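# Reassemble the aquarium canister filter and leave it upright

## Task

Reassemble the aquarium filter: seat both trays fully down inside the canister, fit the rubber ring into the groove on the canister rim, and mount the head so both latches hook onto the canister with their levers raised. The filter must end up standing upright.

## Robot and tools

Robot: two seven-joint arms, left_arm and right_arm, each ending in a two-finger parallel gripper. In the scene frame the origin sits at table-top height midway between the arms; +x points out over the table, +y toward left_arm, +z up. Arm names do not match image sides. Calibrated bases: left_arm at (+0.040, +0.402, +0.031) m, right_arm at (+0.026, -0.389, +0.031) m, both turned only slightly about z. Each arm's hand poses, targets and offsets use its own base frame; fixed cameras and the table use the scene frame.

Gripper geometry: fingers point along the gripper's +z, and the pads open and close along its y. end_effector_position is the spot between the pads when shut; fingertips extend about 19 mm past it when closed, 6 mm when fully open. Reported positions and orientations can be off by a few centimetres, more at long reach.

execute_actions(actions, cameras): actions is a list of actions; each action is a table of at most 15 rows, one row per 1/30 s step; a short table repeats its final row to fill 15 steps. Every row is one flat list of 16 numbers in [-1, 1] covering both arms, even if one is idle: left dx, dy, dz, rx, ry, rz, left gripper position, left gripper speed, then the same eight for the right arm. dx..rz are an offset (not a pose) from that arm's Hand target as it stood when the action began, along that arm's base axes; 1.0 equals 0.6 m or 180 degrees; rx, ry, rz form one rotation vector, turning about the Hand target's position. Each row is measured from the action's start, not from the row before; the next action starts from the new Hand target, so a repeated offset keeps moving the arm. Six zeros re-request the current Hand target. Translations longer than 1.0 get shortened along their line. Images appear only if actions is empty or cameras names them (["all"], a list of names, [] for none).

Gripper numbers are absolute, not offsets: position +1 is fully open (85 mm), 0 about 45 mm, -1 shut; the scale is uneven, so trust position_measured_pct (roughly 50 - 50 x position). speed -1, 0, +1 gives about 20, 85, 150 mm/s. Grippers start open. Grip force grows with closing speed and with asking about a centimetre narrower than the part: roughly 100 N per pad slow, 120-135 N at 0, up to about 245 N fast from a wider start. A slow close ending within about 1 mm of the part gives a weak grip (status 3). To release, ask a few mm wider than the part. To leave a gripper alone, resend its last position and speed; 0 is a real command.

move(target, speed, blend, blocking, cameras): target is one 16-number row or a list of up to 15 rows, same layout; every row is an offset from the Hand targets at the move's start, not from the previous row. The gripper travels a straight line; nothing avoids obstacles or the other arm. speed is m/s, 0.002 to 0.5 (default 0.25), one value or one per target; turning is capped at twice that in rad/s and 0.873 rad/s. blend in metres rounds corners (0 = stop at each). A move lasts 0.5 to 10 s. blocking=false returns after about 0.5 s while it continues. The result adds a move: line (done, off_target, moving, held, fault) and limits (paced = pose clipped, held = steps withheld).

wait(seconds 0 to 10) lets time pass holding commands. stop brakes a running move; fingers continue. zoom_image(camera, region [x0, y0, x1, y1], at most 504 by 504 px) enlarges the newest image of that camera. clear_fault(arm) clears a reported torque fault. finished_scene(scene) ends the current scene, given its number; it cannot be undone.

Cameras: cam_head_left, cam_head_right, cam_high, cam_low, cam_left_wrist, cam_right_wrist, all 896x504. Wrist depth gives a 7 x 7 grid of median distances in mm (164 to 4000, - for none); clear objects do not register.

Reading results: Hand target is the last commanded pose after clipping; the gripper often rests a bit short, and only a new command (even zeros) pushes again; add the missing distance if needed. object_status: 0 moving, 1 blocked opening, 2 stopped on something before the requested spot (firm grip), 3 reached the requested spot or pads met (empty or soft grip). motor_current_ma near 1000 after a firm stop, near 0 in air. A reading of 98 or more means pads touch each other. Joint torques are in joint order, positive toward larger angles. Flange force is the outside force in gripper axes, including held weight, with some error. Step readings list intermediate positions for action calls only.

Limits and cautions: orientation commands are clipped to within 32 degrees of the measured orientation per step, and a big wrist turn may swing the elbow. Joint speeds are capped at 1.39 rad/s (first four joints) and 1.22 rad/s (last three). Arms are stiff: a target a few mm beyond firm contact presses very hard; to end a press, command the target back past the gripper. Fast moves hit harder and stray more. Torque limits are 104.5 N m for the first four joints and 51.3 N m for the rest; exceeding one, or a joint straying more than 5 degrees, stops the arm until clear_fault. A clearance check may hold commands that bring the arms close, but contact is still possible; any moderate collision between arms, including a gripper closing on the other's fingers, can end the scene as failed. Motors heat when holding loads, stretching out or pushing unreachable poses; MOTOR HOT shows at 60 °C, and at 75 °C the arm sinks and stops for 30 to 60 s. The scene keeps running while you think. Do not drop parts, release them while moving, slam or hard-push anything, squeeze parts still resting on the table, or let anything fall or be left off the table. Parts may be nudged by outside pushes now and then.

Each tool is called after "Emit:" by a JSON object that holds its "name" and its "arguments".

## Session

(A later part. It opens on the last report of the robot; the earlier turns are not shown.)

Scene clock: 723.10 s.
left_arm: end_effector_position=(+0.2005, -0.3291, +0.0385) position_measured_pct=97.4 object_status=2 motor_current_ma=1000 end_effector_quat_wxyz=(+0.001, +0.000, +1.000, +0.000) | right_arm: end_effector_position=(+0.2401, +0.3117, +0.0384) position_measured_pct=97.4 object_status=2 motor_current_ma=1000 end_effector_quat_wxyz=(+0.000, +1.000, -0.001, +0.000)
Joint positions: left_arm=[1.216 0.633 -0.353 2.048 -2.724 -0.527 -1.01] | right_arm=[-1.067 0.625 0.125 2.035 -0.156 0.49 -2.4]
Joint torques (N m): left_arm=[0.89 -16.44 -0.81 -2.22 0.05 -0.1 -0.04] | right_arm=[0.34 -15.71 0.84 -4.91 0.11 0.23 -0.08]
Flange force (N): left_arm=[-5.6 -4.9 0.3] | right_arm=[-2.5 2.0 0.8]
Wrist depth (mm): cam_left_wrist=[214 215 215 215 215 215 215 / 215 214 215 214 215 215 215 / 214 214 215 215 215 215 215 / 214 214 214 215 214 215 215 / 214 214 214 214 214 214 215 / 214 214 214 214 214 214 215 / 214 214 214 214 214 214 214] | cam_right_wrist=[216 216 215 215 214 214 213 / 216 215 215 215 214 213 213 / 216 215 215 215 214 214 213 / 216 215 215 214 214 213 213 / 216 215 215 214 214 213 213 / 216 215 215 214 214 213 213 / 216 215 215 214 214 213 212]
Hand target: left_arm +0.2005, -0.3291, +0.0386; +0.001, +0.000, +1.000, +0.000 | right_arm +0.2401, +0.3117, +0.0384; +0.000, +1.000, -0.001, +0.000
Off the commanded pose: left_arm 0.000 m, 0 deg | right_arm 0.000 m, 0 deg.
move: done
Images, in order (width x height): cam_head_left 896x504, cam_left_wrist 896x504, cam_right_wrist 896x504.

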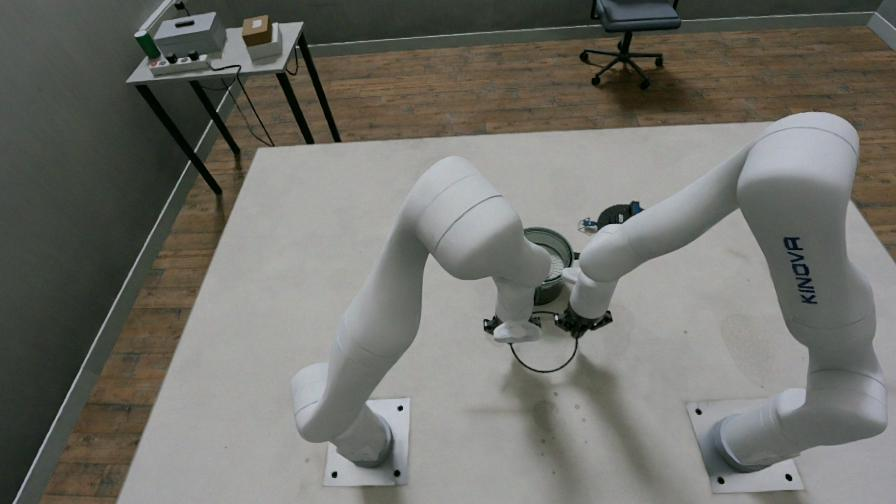

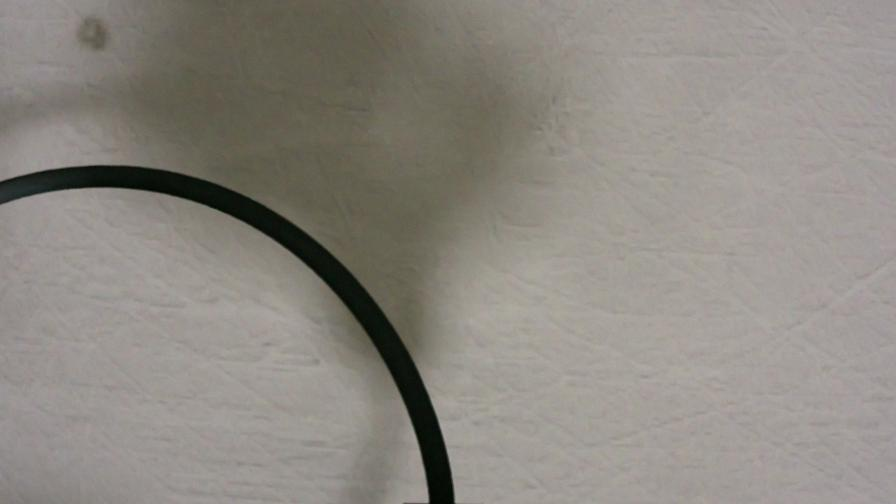

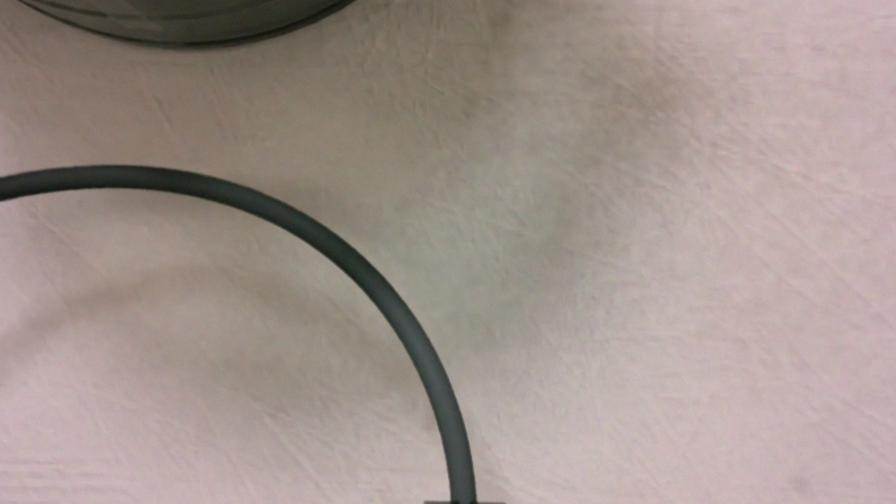

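Emit:
{"name": "move", "arguments": {"target": [[0,0,0.2525,0,0,0,-0.96,-1,0,0,0.2525,0,0,0,-0.96,-1],[0.3185,-0.014,0.2525,0,0,0,-0.96,-1,0.3037,-0.0105,0.2525,0,0,0,-0.96,-1]], "speed": [0.08,0.08], "blend": 0.02, "cameras": ["all"]}}

Scene clock: 744.47 s.
left_arm: end_effector_position=(+0.3916, -0.3375, +0.1901) position_measured_pct=97.4 object_status=2 motor_current_ma=1000 end_effector_quat_wxyz=(+0.001, +0.000, +1.000, +0.000) | right_arm: end_effector_position=(+0.4223, +0.3053, +0.1899) position_measured_pct=97.4 object_status=2 motor_current_ma=1000 end_effector_quat_wxyz=(+0.000, +1.000, -0.001, +0.000)
Joint positions: left_arm=[0.948 0.624 -0.481 1.416 -2.844 -1.172 -1.14] | right_arm=[-0.806 0.602 0.224 1.418 -0.139 1.137 -2.134]
Joint torques (N m): left_arm=[0.73 -20.11 -1.58 -6 0.08 -0.12 -0.03] | right_arm=[0.26 -19.29 1.37 -8.89 0.11 0.21 -0.09]
Flange force (N): left_arm=[-8.2 -5.2 -2.5] | right_arm=[-3.1 1.9 2.2]
Wrist depth (mm): cam_left_wrist=[365 365 366 365 365 366 367 / 365 365 365 366 365 364 366 / 365 239 366 365 365 366 365 / 293 291 292 364 366 366 365 / 293 292 293 363 364 364 366 / 292 269 291 292 364 364 364 / 292 249 292 246 365 364 365] | cam_right_wrist=[368 366 366 365 364 363 340 / 367 366 366 365 364 363 341 / 246 245 365 365 364 363 345 / 296 294 240 364 364 363 362 / 295 294 294 292 363 363 362 / 295 293 293 292 363 363 361 / 295 243 293 286 363 362 362]
Hand target: left_arm +0.3916, -0.3375, +0.1901; +0.001, +0.000, +1.000, +0.000 | right_arm +0.4223, +0.3053, +0.1899; +0.000, +1.000, -0.001, +0.000
Off the commanded pose: left_arm 0.000 m, 0 deg | right_arm 0.000 m, 0 deg.
move: done

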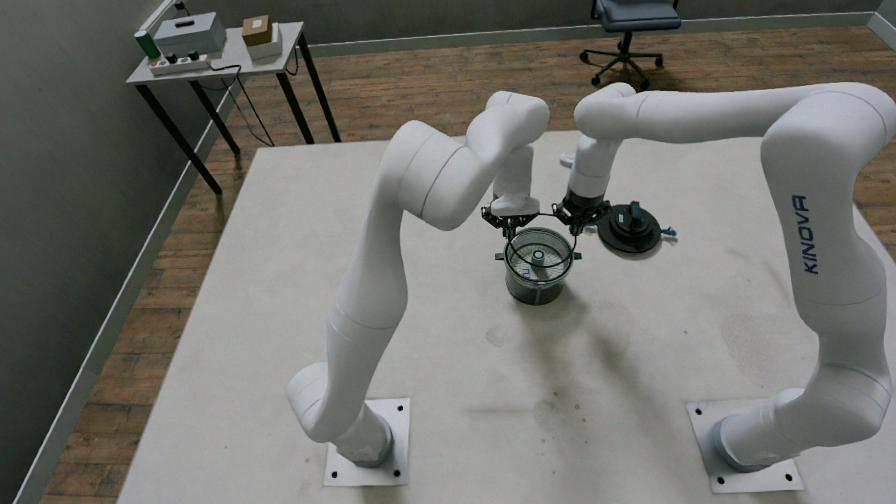

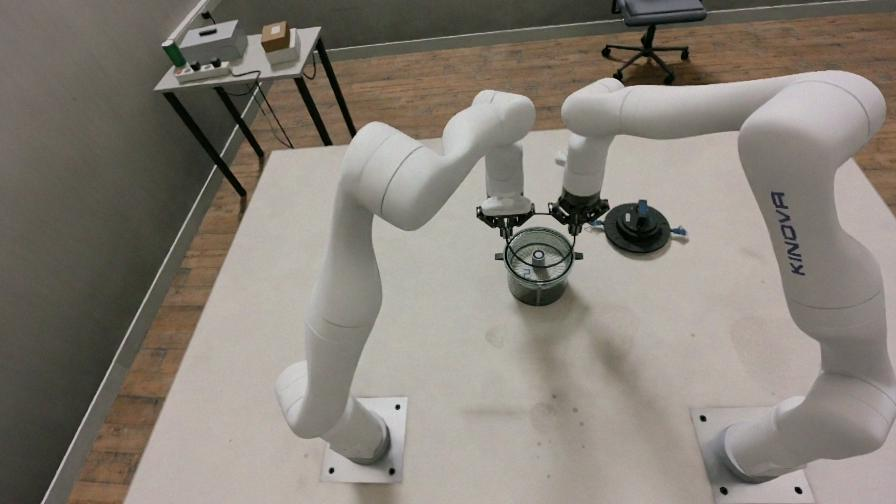

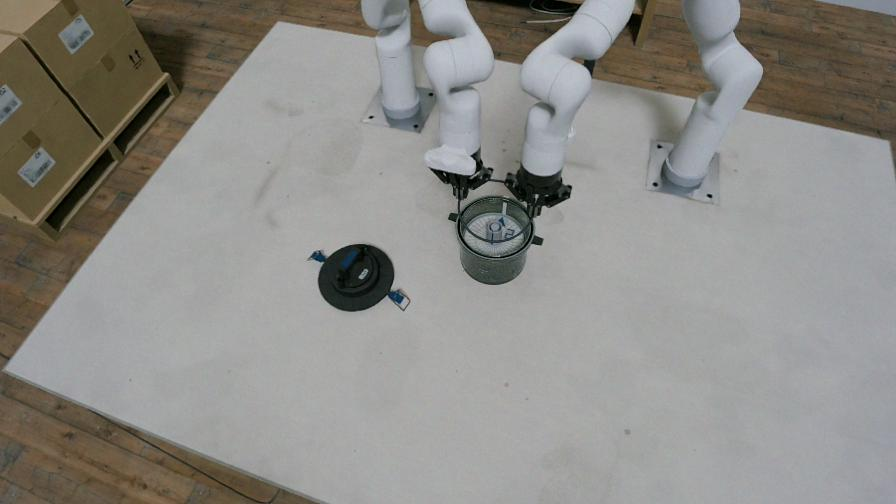

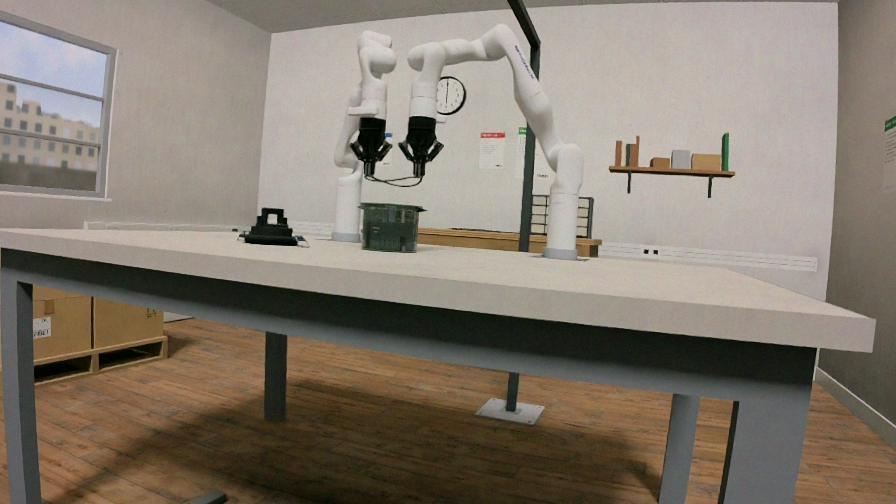

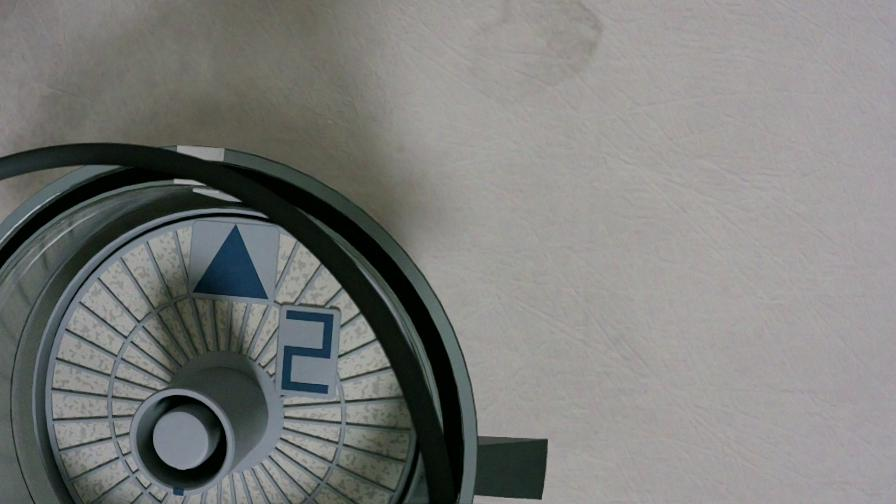

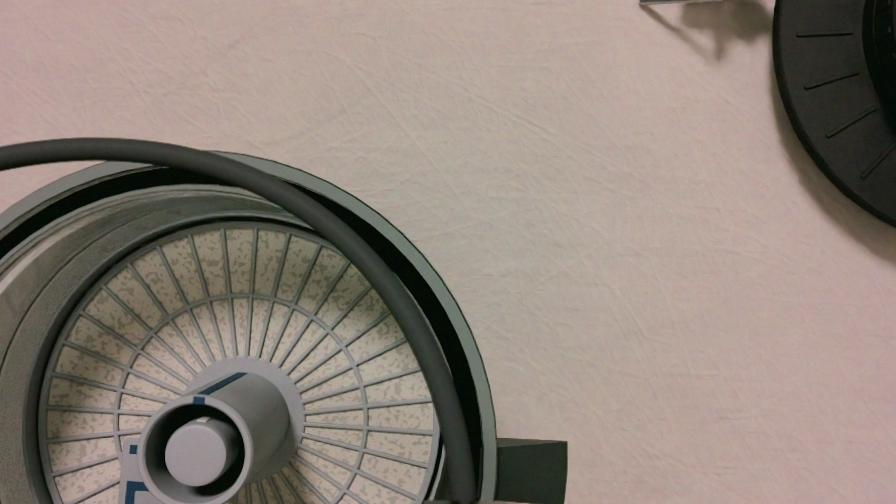

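Emit:
{"name": "move", "arguments": {"target": [[0,0,-0.1,0,0,0,-0.96,-1,0,0,-0.1,0,0,0,-0.96,-1]], "speed": [0.04], "cameras": ["all"]}}

Scene clock: 751.77 s.
left_arm: end_effector_position=(+0.3916, -0.3375, +0.1301) position_measured_pct=97.4 object_status=2 motor_current_ma=1000 end_effector_quat_wxyz=(+0.001, +0.000, +1.000, +0.000) | right_arm: end_effector_position=(+0.4223, +0.3053, +0.1299) position_measured_pct=97.4 object_status=2 motor_current_ma=1000 end_effector_quat_wxyz=(+0.000, +1.000, -0.001, +0.000)
Joint positions: left_arm=[0.938 0.694 -0.458 1.502 -2.804 -1.023 -1.175] | right_arm=[-0.799 0.672 0.208 1.503 -0.155 0.982 -2.12]
Joint torques (N m): left_arm=[0.99 -20.63 -1.7 -5.4 0.11 -0.01 -0.03] | right_arm=[0.38 -19.83 1.43 -8.04 0.09 0.26 -0.09]
Flange force (N): left_arm=[-8.3 -4.8 -1.5] | right_arm=[-2.8 1.3 1.8]
Wrist depth (mm): cam_left_wrist=[304 305 305 306 306 306 306 / 304 305 306 306 306 305 306 / 304 180 305 305 305 305 305 / 233 232 172 305 305 305 305 / 233 233 232 305 305 305 306 / 232 232 232 233 305 305 305 / 182 193 233 304 304 305 305] | cam_right_wrist=[308 307 306 305 305 303 303 / 307 306 306 305 305 303 303 / 228 179 305 305 304 304 303 / 235 234 180 304 304 303 303 / 235 234 234 304 304 303 302 / 235 233 234 180 304 303 302 / 196 204 234 233 303 303 302]
Hand target: left_arm +0.3916, -0.3375, +0.1301; +0.001, +0.000, +1.000, +0.000 | right_arm +0.4223, +0.3053, +0.1299; +0.000, +1.000, -0.001, +0.000
Off the commanded pose: left_arm 0.000 m, 0 deg | right_arm 0.000 m, 0 deg.
move: done

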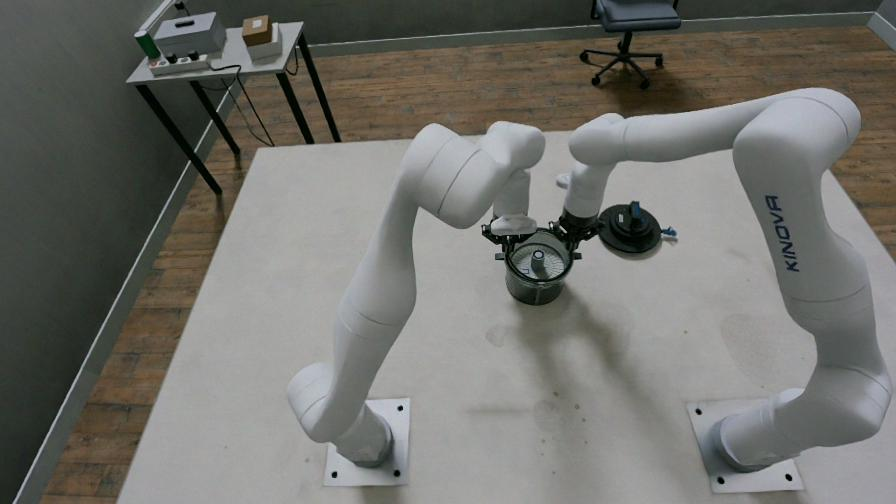

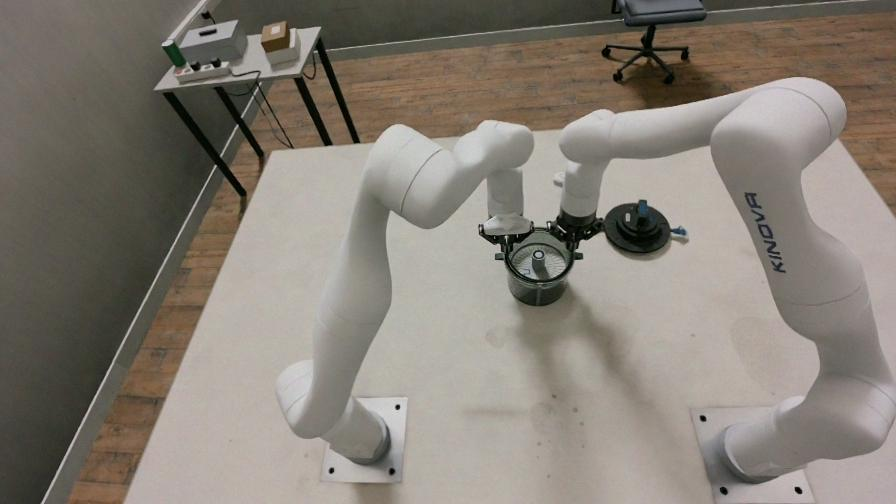

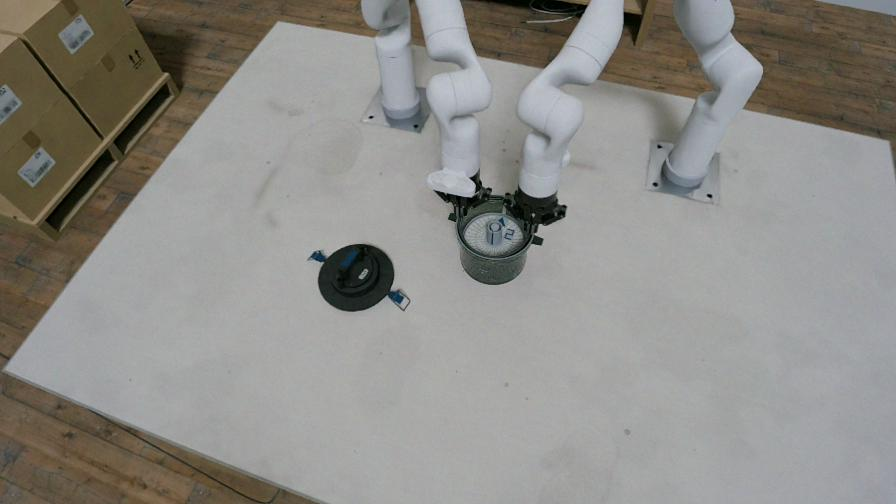

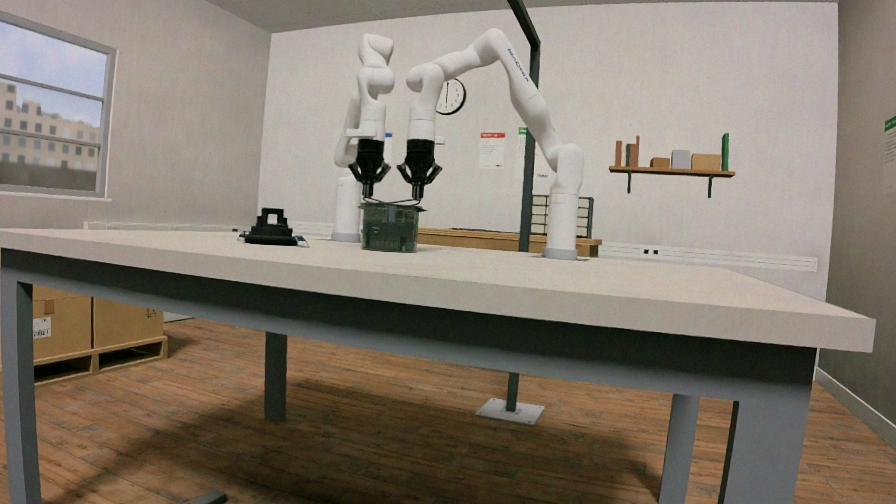

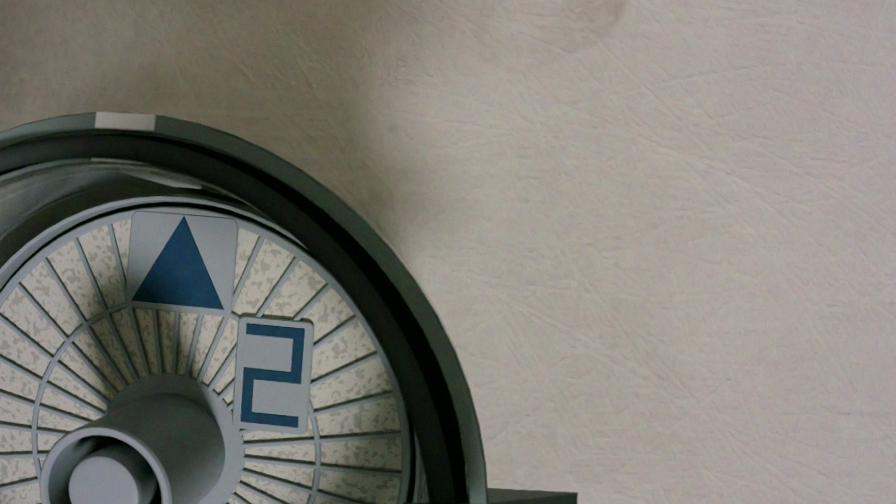

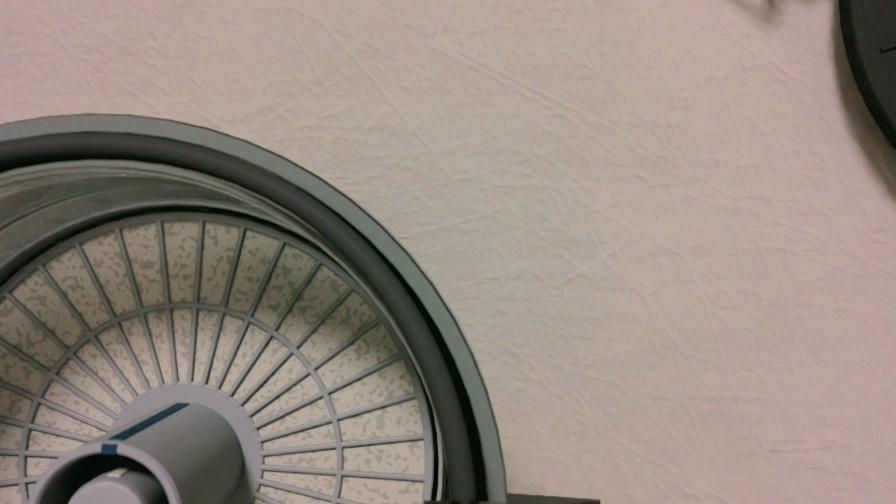

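Emit:
{"name": "zoom_image", "arguments": {"camera": "cam_left_wrist", "region": [340, 330, 510, 504]}}

Emit:
{"name": "zoom_image", "arguments": {"camera": "cam_right_wrist", "region": [360, 330, 530, 504]}}

Emit:
{"name": "zoom_image", "arguments": {"camera": "cam_left_wrist", "region": [0, 80, 250, 250]}}

Emit:
{"name": "zoom_image", "arguments": {"camera": "cam_right_wrist", "region": [0, 80, 250, 250]}}

Scaled by 2.897 from the camera's 896x504 image, which has a finer 1280x720 frame.

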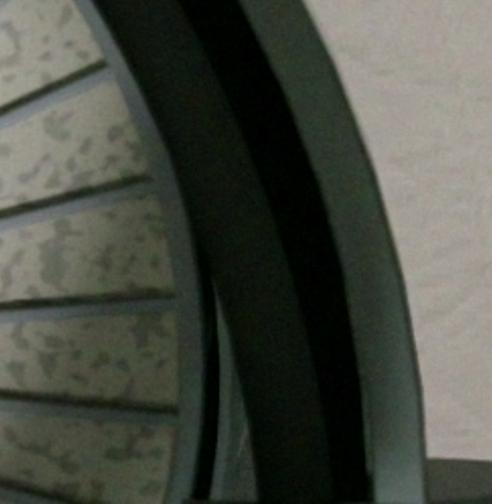

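Scaled by 2.897 from the camera's 896x504 image, which has a finer 1280x720 frame.

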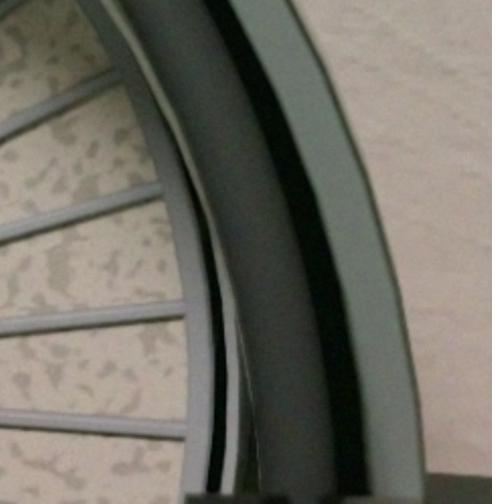

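Scaled by 2.016 from the camera's 896x504 image, which has a finer 1280x720 frame.

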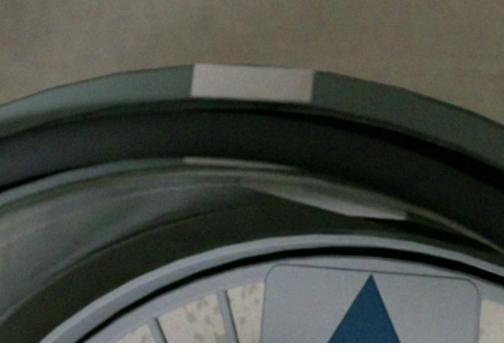

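Scaled by 2.016 from the camera's 896x504 image, which has a finer 1280x720 frame.

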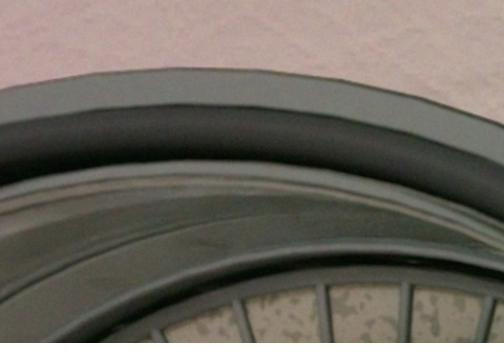

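Emit:
{"name": "move", "arguments": {"target": [[0,0.0035,-0.0083,0,0,0,-0.96,-1,0,-0.0045,-0.0083,0,0,0,-0.96,-1],[0,0.0035,-0.02,0,0,0,-0.96,-1,0,-0.0045,-0.02,0,0,0,-0.96,-1]], "speed": [0.02,0.02], "cameras": ["cam_left_wrist","cam_right_wrist"]}}

Emit:
{"name": "zoom_image", "arguments": {"camera": "cam_left_wrist", "region": [340, 330, 510, 504]}}

Emit:
{"name": "zoom_image", "arguments": {"camera": "cam_right_wrist", "region": [360, 330, 530, 504]}}

Scene clock: 787.20 s.
left_arm: end_effector_position=(+0.3916, -0.3354, +0.1181) position_measured_pct=97.4 object_status=2 motor_current_ma=1000 end_effector_quat_wxyz=(+0.001, +0.000, +1.000, +0.000) | right_arm: end_effector_position=(+0.4223, +0.3027, +0.1179) position_measured_pct=97.4 object_status=2 motor_current_ma=1000 end_effector_quat_wxyz=(+0.000, +1.000, -0.001, +0.000)
Joint positions: left_arm=[0.933 0.708 -0.453 1.521 -2.795 -0.992 -1.186] | right_arm=[-0.793 0.686 0.205 1.523 -0.159 0.949 -2.113]
Joint torques (N m): left_arm=[0.97 -20.71 -1.71 -5.19 0.07 -0.08 -0.04] | right_arm=[0.35 -19.8 1.45 -7.84 0.12 0.27 -0.06]
Flange force (N): left_arm=[-8.3 -4.8 -1.1] | right_arm=[-2.8 1.3 1.6]
Wrist depth (mm): cam_left_wrist=[293 293 293 294 294 294 295 / 293 293 293 292 294 294 294 / 220 173 293 294 294 293 293 / 221 220 168 293 294 293 293 / 221 221 220 292 294 293 293 / 220 219 221 292 292 293 293 / 170 220 221 221 292 292 292] | cam_right_wrist=[295 294 294 293 293 292 291 / 295 294 294 293 292 292 291 / 221 169 294 293 292 291 291 / 222 222 168 292 293 292 291 / 223 222 222 293 292 291 290 / 223 221 222 293 292 291 291 / 182 204 222 221 292 291 291]
Hand target: left_arm +0.3916, -0.3354, +0.1181; +0.001, +0.000, +1.000, +0.000 | right_arm +0.4223, +0.3027, +0.1179; +0.000, +1.000, -0.001, +0.000
Off the commanded pose: left_arm 0.000 m, 0 deg | right_arm 0.000 m, 0 deg.
move: done
Images, in order (width x height): cam_left_wrist 896x504, cam_right_wrist 896x504.

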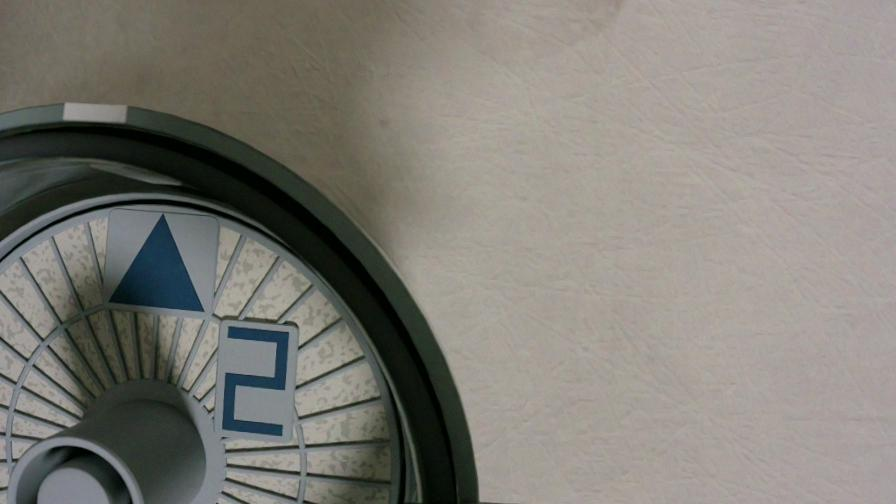

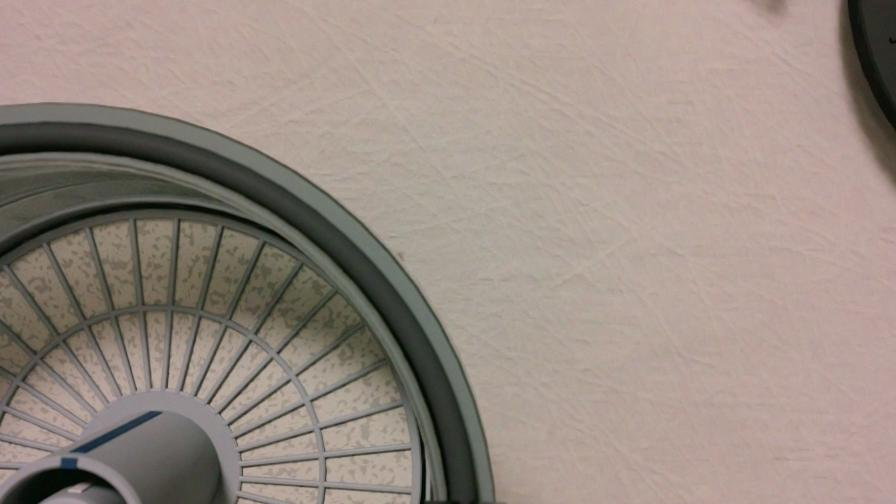

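Scaled by 2.897 from the camera's 896x504 image, which has a finer 1280x720 frame.

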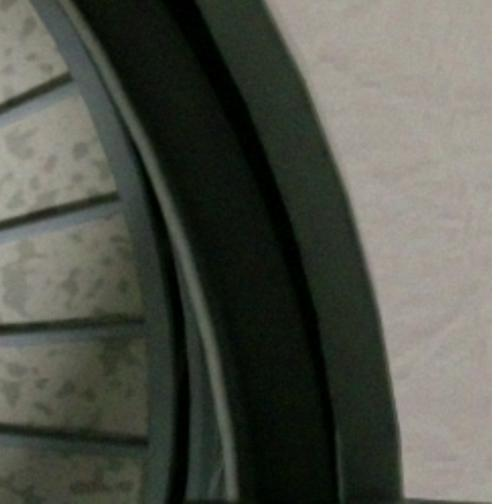

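Scaled by 2.897 from the camera's 896x504 image, which has a finer 1280x720 frame.

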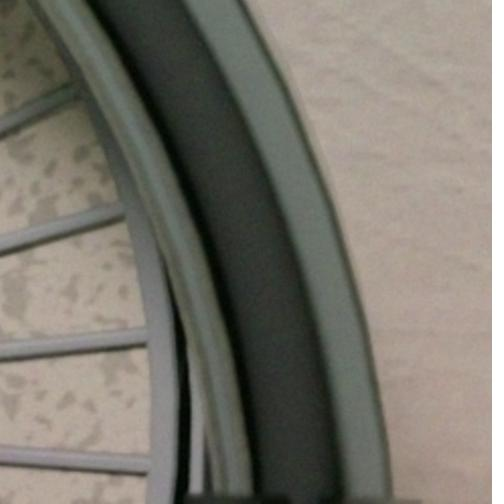

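Emit:
{"name": "move", "arguments": {"target": [[0,0.0003,-0.0025,0,0,0,-0.96,-1,0,0,-0.0025,0,0,0,-0.96,-1]], "speed": [0.01]}}

Emit:
{"name": "move", "arguments": {"target": [[0,0,-0.0017,0,0,0,-0.96,-1,0,0,-0.0015,0,0,0,-0.96,-1]], "speed": [0.01]}}

Scene clock: 795.43 s.
left_arm: end_effector_position=(+0.3916, -0.3352, +0.1166) position_measured_pct=97.4 object_status=2 motor_current_ma=1000 end_effector_quat_wxyz=(+0.001, +0.000, +1.000, +0.000) | right_arm: end_effector_position=(+0.4223, +0.3027, +0.1164) position_measured_pct=97.4 object_status=2 motor_current_ma=1000 end_effector_quat_wxyz=(+0.000, +1.000, -0.001, +0.000)
Joint positions: left_arm=[0.932 0.709 -0.452 1.523 -2.794 -0.988 -1.187] | right_arm=[-0.793 0.688 0.204 1.524 -0.159 0.946 -2.112]
Joint torques (N m): left_arm=[0.93 -20.65 -1.73 -5.21 0.08 -0.11 -0.04] | right_arm=[0.32 -19.81 1.43 -7.87 0.13 0.19 -0.09]
Flange force (N): left_arm=[-8.0 -4.6 -1.1] | right_arm=[-2.8 1.4 1.4]
Wrist depth (mm): cam_left_wrist=[292 292 292 292 292 293 293 / 292 292 291 292 292 292 292 / 219 171 291 292 292 292 292 / 219 218 167 292 292 292 292 / 219 220 218 291 292 291 292 / 218 218 220 291 292 292 291 / 170 218 219 219 290 290 291] | cam_right_wrist=[294 293 292 292 291 290 290 / 293 292 292 292 291 291 290 / 215 167 292 291 291 290 290 / 221 221 220 291 290 290 289 / 221 221 220 291 291 290 289 / 221 220 220 291 291 290 289 / 182 204 220 220 290 290 289]
Hand target: left_arm +0.3916, -0.3352, +0.1166; +0.001, +0.000, +1.000, +0.000 | right_arm +0.4223, +0.3027, +0.1164; +0.000, +1.000, -0.001, +0.000
Off the commanded pose: left_arm 0.000 m, 0 deg | right_arm 0.000 m, 0 deg.
move: done

Scene clock: 796.13 s.
left_arm: end_effector_position=(+0.3916, -0.3352, +0.1156) position_measured_pct=97.4 object_status=2 motor_current_ma=1000 end_effector_quat_wxyz=(+0.001, +0.000, +1.000, +0.000) | right_arm: end_effector_position=(+0.4223, +0.3027, +0.1155) position_measured_pct=97.4 object_status=2 motor_current_ma=1000 end_effector_quat_wxyz=(+0.000, +1.000, -0.001, +0.000)
Joint positions: left_arm=[0.932 0.711 -0.452 1.524 -2.793 -0.986 -1.188] | right_arm=[-0.792 0.689 0.204 1.525 -0.16 0.944 -2.112]
Joint torques (N m): left_arm=[0.66 -14.61 -0.92 -4.14 0.32 1.32 -0.04] | right_arm=[0.39 -18.39 1.36 -7.64 0.1 -0.26 -0.03]
Flange force (N): left_arm=[-4.1 -1.9 -14.6] | right_arm=[-3.7 1.8 -2.0]
Wrist depth (mm): cam_left_wrist=[291 291 291 291 291 291 292 / 291 290 291 290 292 291 292 / 218 171 291 291 291 292 291 / 219 218 166 291 291 291 291 / 219 219 218 291 291 291 291 / 218 218 219 290 290 290 291 / 170 218 219 290 289 290 292] | cam_right_wrist=[293 292 292 291 290 289 289 / 293 292 291 291 290 289 289 / 219 167 291 291 290 289 289 / 220 220 - 290 290 289 289 / 220 220 219 290 289 289 288 / 220 219 219 290 290 289 288 / 182 204 219 219 289 289 288]
Hand target: left_arm +0.3916, -0.3352, +0.1155; +0.001, +0.000, +1.000, +0.000 | right_arm +0.4223, +0.3027, +0.1155; +0.000, +1.000, -0.001, +0.000
Off the commanded pose: left_arm 0.000 m, 0 deg | right_arm 0.000 m, 0 deg.
move: done

Emit:
{"name": "move", "arguments": {"target": [[0,0,0,0,0,0,-0.96,-1,0,0,-0.0005,0,0,0,-0.96,-1]], "speed": [0.01]}}

Emit:
{"name": "move", "arguments": {"target": [[0,0,0,0,0,0,-0.7,-1,0,0,0,0,0,0,-0.7,-1]], "speed": [0.01], "cameras": ["cam_left_wrist","cam_right_wrist"]}}

Emit:
{"name": "zoom_image", "arguments": {"camera": "cam_left_wrist", "region": [340, 330, 510, 504]}}

Emit:
{"name": "zoom_image", "arguments": {"camera": "cam_right_wrist", "region": [360, 330, 530, 504]}}

Scene clock: 805.03 s.
left_arm: end_effector_position=(+0.3916, -0.3352, +0.1155) position_measured_pct=97.4 object_status=2 motor_current_ma=1000 end_effector_quat_wxyz=(+0.001, +0.000, +1.000, +0.000) | right_arm: end_effector_position=(+0.4223, +0.3027, +0.1152) position_measured_pct=97.4 object_status=2 motor_current_ma=1000 end_effector_quat_wxyz=(+0.000, +1.000, -0.001, +0.000)
Joint positions: left_arm=[0.932 0.711 -0.452 1.524 -2.793 -0.986 -1.188] | right_arm=[-0.792 0.689 0.204 1.525 -0.16 0.943 -2.112]
Joint torques (N m): left_arm=[0.63 -14.1 -0.9 -4.07 0.36 1.44 -0.02] | right_arm=[0.44 -13.46 0.93 -7.19 0 -1.75 -0.06]
Flange force (N): left_arm=[-3.7 -1.6 -15.7] | right_arm=[-7.6 4.6 -13.2]
Wrist depth (mm): cam_left_wrist=[290 291 291 292 292 292 291 / 291 291 290 291 291 292 292 / 218 170 290 291 292 292 292 / 219 217 166 291 291 291 291 / 218 219 218 291 291 290 291 / 218 217 219 290 290 291 290 / 169 217 218 290 291 291 290] | cam_right_wrist=[293 292 291 291 290 290 289 / 293 292 291 290 290 289 288 / 219 167 292 291 290 289 289 / 220 220 - 290 290 289 288 / 220 220 219 290 290 289 289 / 220 219 219 291 290 289 288 / 182 204 219 219 290 289 288]
Hand target: left_arm +0.3916, -0.3352, +0.1155; +0.001, +0.000, +1.000, +0.000 | right_arm +0.4223, +0.3027, +0.1152; +0.000, +1.000, -0.001, +0.000
Off the commanded pose: left_arm 0.000 m, 0 deg | right_arm 0.000 m, 0 deg.
move: done

Scene clock: 805.83 s.
left_arm: end_effector_position=(+0.3916, -0.3352, +0.1155) position_measured_pct=85.3 object_status=0 motor_current_ma=20 end_effector_quat_wxyz=(+0.001, +0.000, +1.000, +0.000) | right_arm: end_effector_position=(+0.4223, +0.3027, +0.1151) position_measured_pct=85.3 object_status=0 motor_current_ma=20 end_effector_quat_wxyz=(+0.000, +1.000, -0.001, +0.000)
Joint positions: left_arm=[0.932 0.711 -0.452 1.524 -2.793 -0.986 -1.188] | right_arm=[-0.792 0.69 0.204 1.525 -0.16 0.943 -2.112]
Joint torques (N m): left_arm=[-1.09 -15.44 -2.85 -1.27 -1.21 -0.82 -0.03] | right_arm=[2.44 -14.71 3 -4.24 1.2 0.97 -0.09]
Flange force (N): left_arm=[-8.0 -9.7 -9.8] | right_arm=[-3.4 -3.2 -7.2]
Wrist depth (mm): cam_left_wrist=[292 291 291 291 291 292 292 / 291 291 291 292 291 292 291 / 218 202 291 291 291 290 291 / 219 218 219 290 290 291 292 / 219 219 219 290 291 290 291 / 218 217 219 290 290 290 290 / 169 217 219 219 290 290 291] | cam_right_wrist=[293 293 292 291 290 289 289 / 293 292 291 291 290 289 288 / 219 166 291 290 290 289 288 / 220 220 220 290 290 289 289 / 220 220 219 166 289 289 288 / 220 219 219 219 289 289 288 / 177 202 219 219 289 289 288]
Hand target: left_arm +0.3916, -0.3352, +0.1155; +0.001, +0.000, +1.000, +0.000 | right_arm +0.4223, +0.3027, +0.1152; +0.000, +1.000, -0.001, +0.000
Off the commanded pose: left_arm 0.000 m, 0 deg | right_arm 0.000 m, 0 deg.
move: done
Images, in order (width x height): cam_left_wrist 896x504, cam_right_wrist 896x504.

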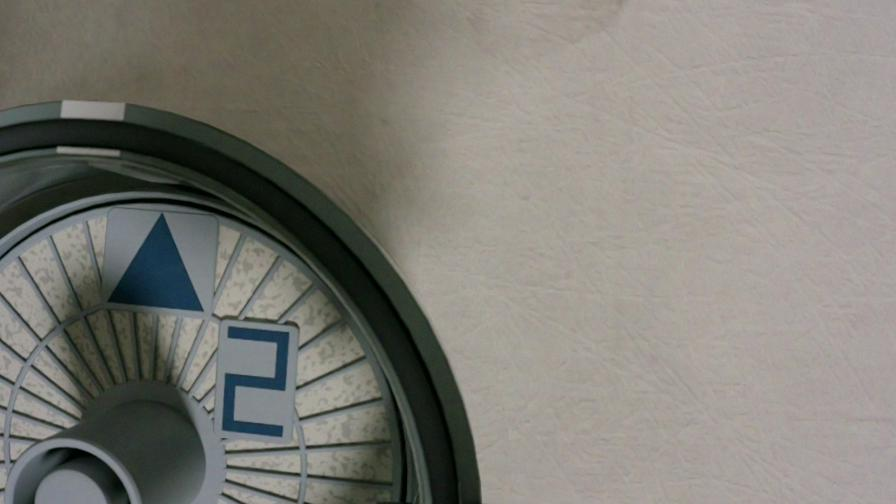

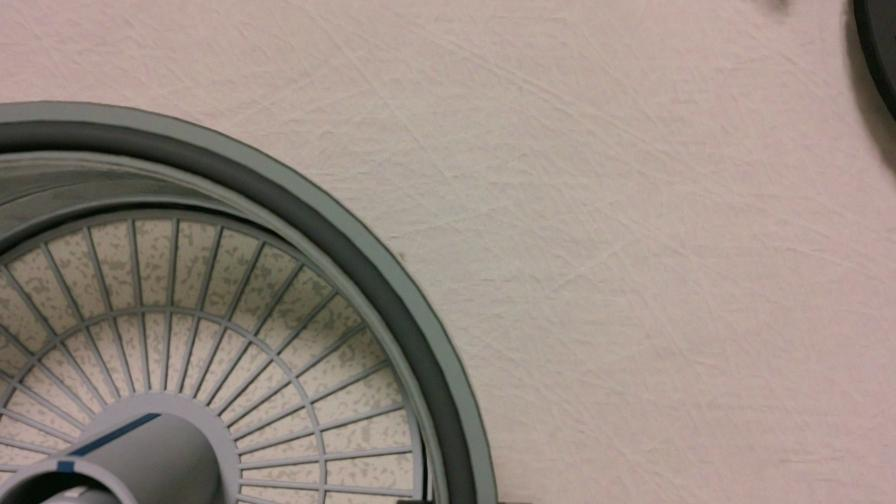

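Scaled by 2.897 from the camera's 896x504 image, which has a finer 1280x720 frame.

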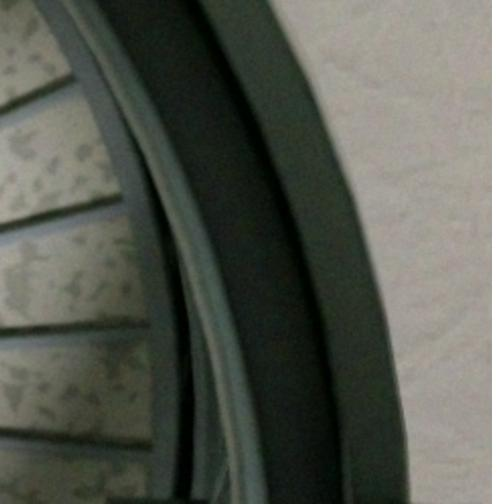

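Scaled by 2.897 from the camera's 896x504 image, which has a finer 1280x720 frame.

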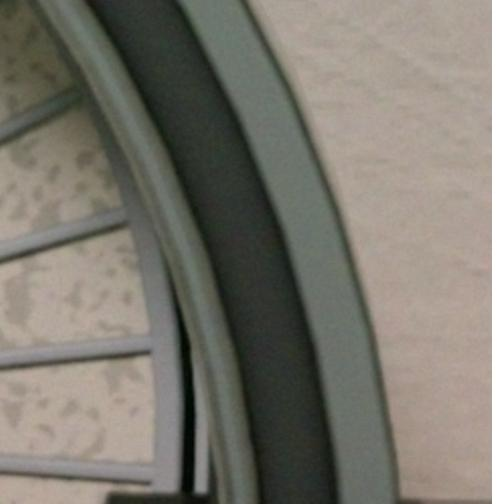

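Emit:
{"name": "move", "arguments": {"target": [[0,0,0.01,0,0,0,-0.7,-1,0,0,0.01,0,0,0,-0.7,-1],[0,0,0.0667,0,0,0,-0.7,-1,0,0,0.0667,0,0,0,-0.7,-1]], "speed": [0.01, 0.05], "cameras": ["cam_left_wrist","cam_right_wrist"]}}

Emit:
{"name": "zoom_image", "arguments": {"camera": "cam_left_wrist", "region": [200, 130, 480, 504]}}

Emit:
{"name": "zoom_image", "arguments": {"camera": "cam_right_wrist", "region": [200, 130, 520, 504]}}

Scene clock: 838.50 s.
left_arm: end_effector_position=(+0.3916, -0.3352, +0.1555) position_measured_pct=85.3 object_status=3 motor_current_ma=0 end_effector_quat_wxyz=(+0.001, +0.000, +1.000, +0.000) | right_arm: end_effector_position=(+0.4223, +0.3026, +0.1552) position_measured_pct=85.3 object_status=3 motor_current_ma=0 end_effector_quat_wxyz=(+0.000, +1.000, -0.001, +0.000)
Joint positions: left_arm=[0.941 0.659 -0.47 1.475 -2.823 -1.083 -1.164] | right_arm=[-0.799 0.637 0.215 1.477 -0.148 1.043 -2.122]
Joint torques (N m): left_arm=[0.97 -20.41 -1.61 -5.84 0.09 0.06 -0.02] | right_arm=[0.36 -19.64 1.38 -8.29 0.11 0.11 -0.1]
Flange force (N): left_arm=[-8.2 -4.6 -1.9] | right_arm=[-2.2 1.0 1.6]
Wrist depth (mm): cam_left_wrist=[330 330 330 331 331 332 332 / 331 330 330 330 331 332 331 / 206 205 329 330 330 331 331 / 258 257 206 330 331 331 330 / 258 258 258 330 330 330 331 / 258 257 257 330 330 331 330 / 211 215 258 210 330 329 330] | cam_right_wrist=[333 332 331 330 330 329 306 / 332 332 331 329 330 329 307 / 206 206 330 330 329 328 327 / 259 260 205 330 329 328 328 / 260 259 259 329 329 328 327 / 260 258 259 258 329 328 327 / 259 211 258 220 328 328 328]
Hand target: left_arm +0.3916, -0.3352, +0.1556; +0.001, +0.000, +1.000, +0.000 | right_arm +0.4223, +0.3027, +0.1552; +0.000, +1.000, -0.001, +0.000
Off the commanded pose: left_arm 0.000 m, 0 deg | right_arm 0.000 m, 0 deg.
move: done
Images, in order (width x height): cam_left_wrist 896x504, cam_right_wrist 896x504.

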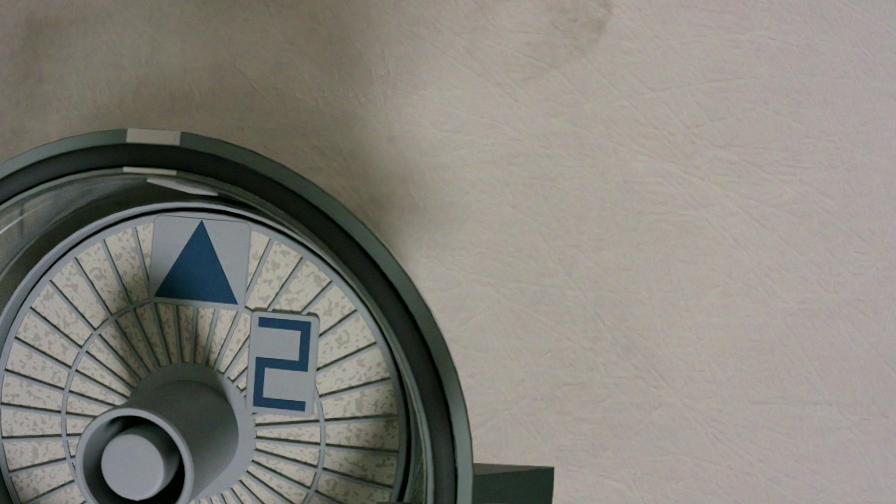

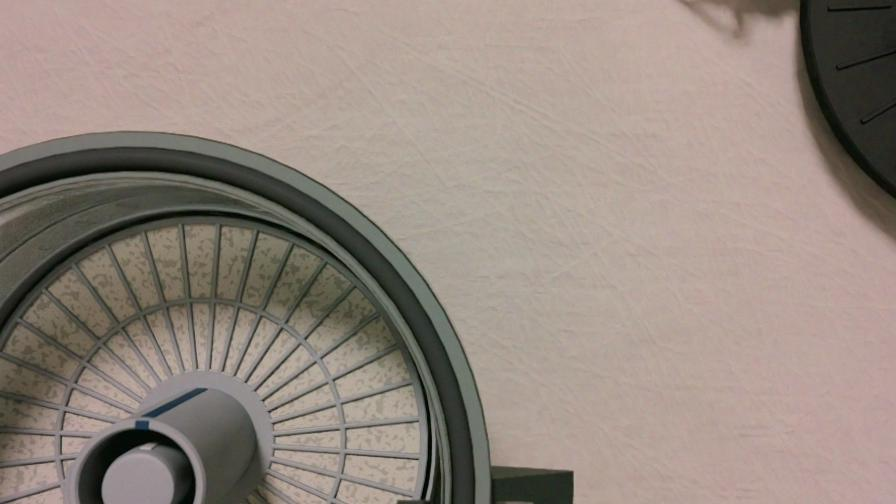

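Scaled by 1.348 from the camera's 896x504 image, which has a finer 1280x720 frame.

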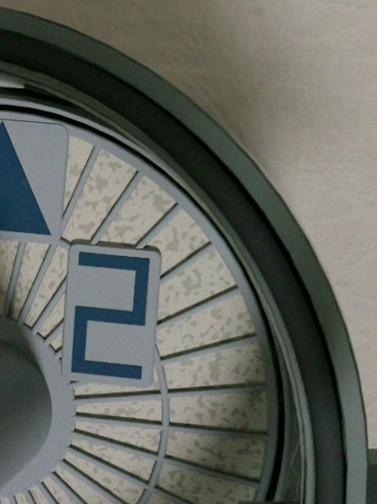

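Scaled by 1.348 from the camera's 896x504 image, which has a finer 1280x720 frame.

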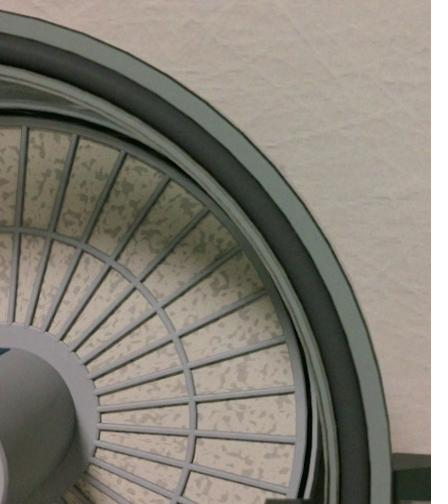

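Emit:
{"name": "move", "arguments": {"target": [[-0.0043,0.0002,-0.0508,0,0,0,-1,-1,0.0028,0,-0.0503,0,0,0,-1,-1],[-0.0043,0.0002,-0.065,0,0,0,-1,-1,0.0028,0,-0.0645,0,0,0,-1,-1]], "speed": [0.05,0.02]}}

Emit:
{"name": "move", "arguments": {"target": [[0,0,-0.0026,0,0,0,-1,-1,0,0,-0.0026,0,0,0,-1,-1]], "speed": [0.008]}}

Scene clock: 864.80 s.
left_arm: end_effector_position=(+0.3890, -0.3351, +0.1166) position_measured_pct=98.7 object_status=3 motor_current_ma=990 end_effector_quat_wxyz=(+0.001, +0.000, +1.000, +0.000) | right_arm: end_effector_position=(+0.4240, +0.3027, +0.1165) position_measured_pct=98.7 object_status=3 motor_current_ma=1000 end_effector_quat_wxyz=(+0.000, +1.000, -0.001, +0.000)
Joint positions: left_arm=[0.936 0.706 -0.453 1.531 -2.794 -0.984 -1.185] | right_arm=[-0.79 0.69 0.204 1.519 -0.16 0.949 -2.11]
Joint torques (N m): left_arm=[1.07 -20.35 -1.58 -5.24 0.16 -0.02 -0.03] | right_arm=[0.35 -19.54 1.39 -7.84 0.13 0.18 -0.07]
Flange force (N): left_arm=[-7.9 -4.1 -1.6] | right_arm=[-3.2 1.6 0.9]
Wrist depth (mm): cam_left_wrist=[292 292 292 292 292 293 293 / 291 291 292 292 292 293 292 / 291 167 292 292 291 293 293 / 219 219 167 291 292 292 292 / 219 219 220 291 292 291 292 / 219 219 219 167 291 291 292 / 172 218 219 166 291 290 291] | cam_right_wrist=[294 294 292 292 291 290 290 / 294 293 292 292 291 290 290 / 168 167 292 292 291 290 290 / 221 221 167 291 291 290 289 / 221 221 220 291 291 290 289 / 221 220 220 166 291 290 289 / 189 207 220 220 290 290 289]
Hand target: left_arm +0.3890, -0.3351, +0.1166; +0.001, +0.000, +1.000, +0.000 | right_arm +0.4240, +0.3027, +0.1165; +0.000, +1.000, -0.001, +0.000
Off the commanded pose: left_arm 0.000 m, 0 deg | right_arm 0.000 m, 0 deg.
move: done

Scene clock: 865.50 s.
left_arm: end_effector_position=(+0.3890, -0.3351, +0.1151) position_measured_pct=98.7 object_status=3 motor_current_ma=990 end_effector_quat_wxyz=(+0.001, +0.000, +1.000, +0.000) | right_arm: end_effector_position=(+0.4240, +0.3027, +0.1150) position_measured_pct=98.7 object_status=3 motor_current_ma=1000 end_effector_quat_wxyz=(+0.000, +1.000, -0.001, +0.000)
Joint positions: left_arm=[0.936 0.708 -0.452 1.533 -2.793 -0.98 -1.186] | right_arm=[-0.79 0.692 0.204 1.52 -0.16 0.945 -2.11]
Joint torques (N m): left_arm=[0.38 -9.77 -0.44 -2.47 0.33 1.79 -0.05] | right_arm=[0.6 -13.19 1.08 -6.07 0.15 -1 -0.07]
Flange force (N): left_arm=[-2.3 -1.1 -24.5] | right_arm=[-6.0 3.0 -12.9]
Wrist depth (mm): cam_left_wrist=[291 291 291 292 291 292 291 / 290 290 291 291 291 292 291 / 290 217 290 291 291 291 291 / 218 217 166 290 291 290 291 / 218 219 217 290 290 290 291 / 218 217 219 290 291 290 290 / 172 217 219 165 290 290 290] | cam_right_wrist=[293 292 292 291 290 289 289 / 293 292 291 290 290 290 289 / 167 166 291 291 290 289 288 / 220 220 166 291 290 289 289 / 220 220 219 290 290 289 288 / 220 219 219 165 289 289 288 / 190 206 219 166 289 289 288]
Hand target: left_arm +0.3890, -0.3351, +0.1150; +0.001, +0.000, +1.000, +0.000 | right_arm +0.4240, +0.3026, +0.1149; +0.000, +1.000, -0.001, +0.000
Off the commanded pose: left_arm 0.000 m, 0 deg | right_arm 0.000 m, 0 deg.
move: done


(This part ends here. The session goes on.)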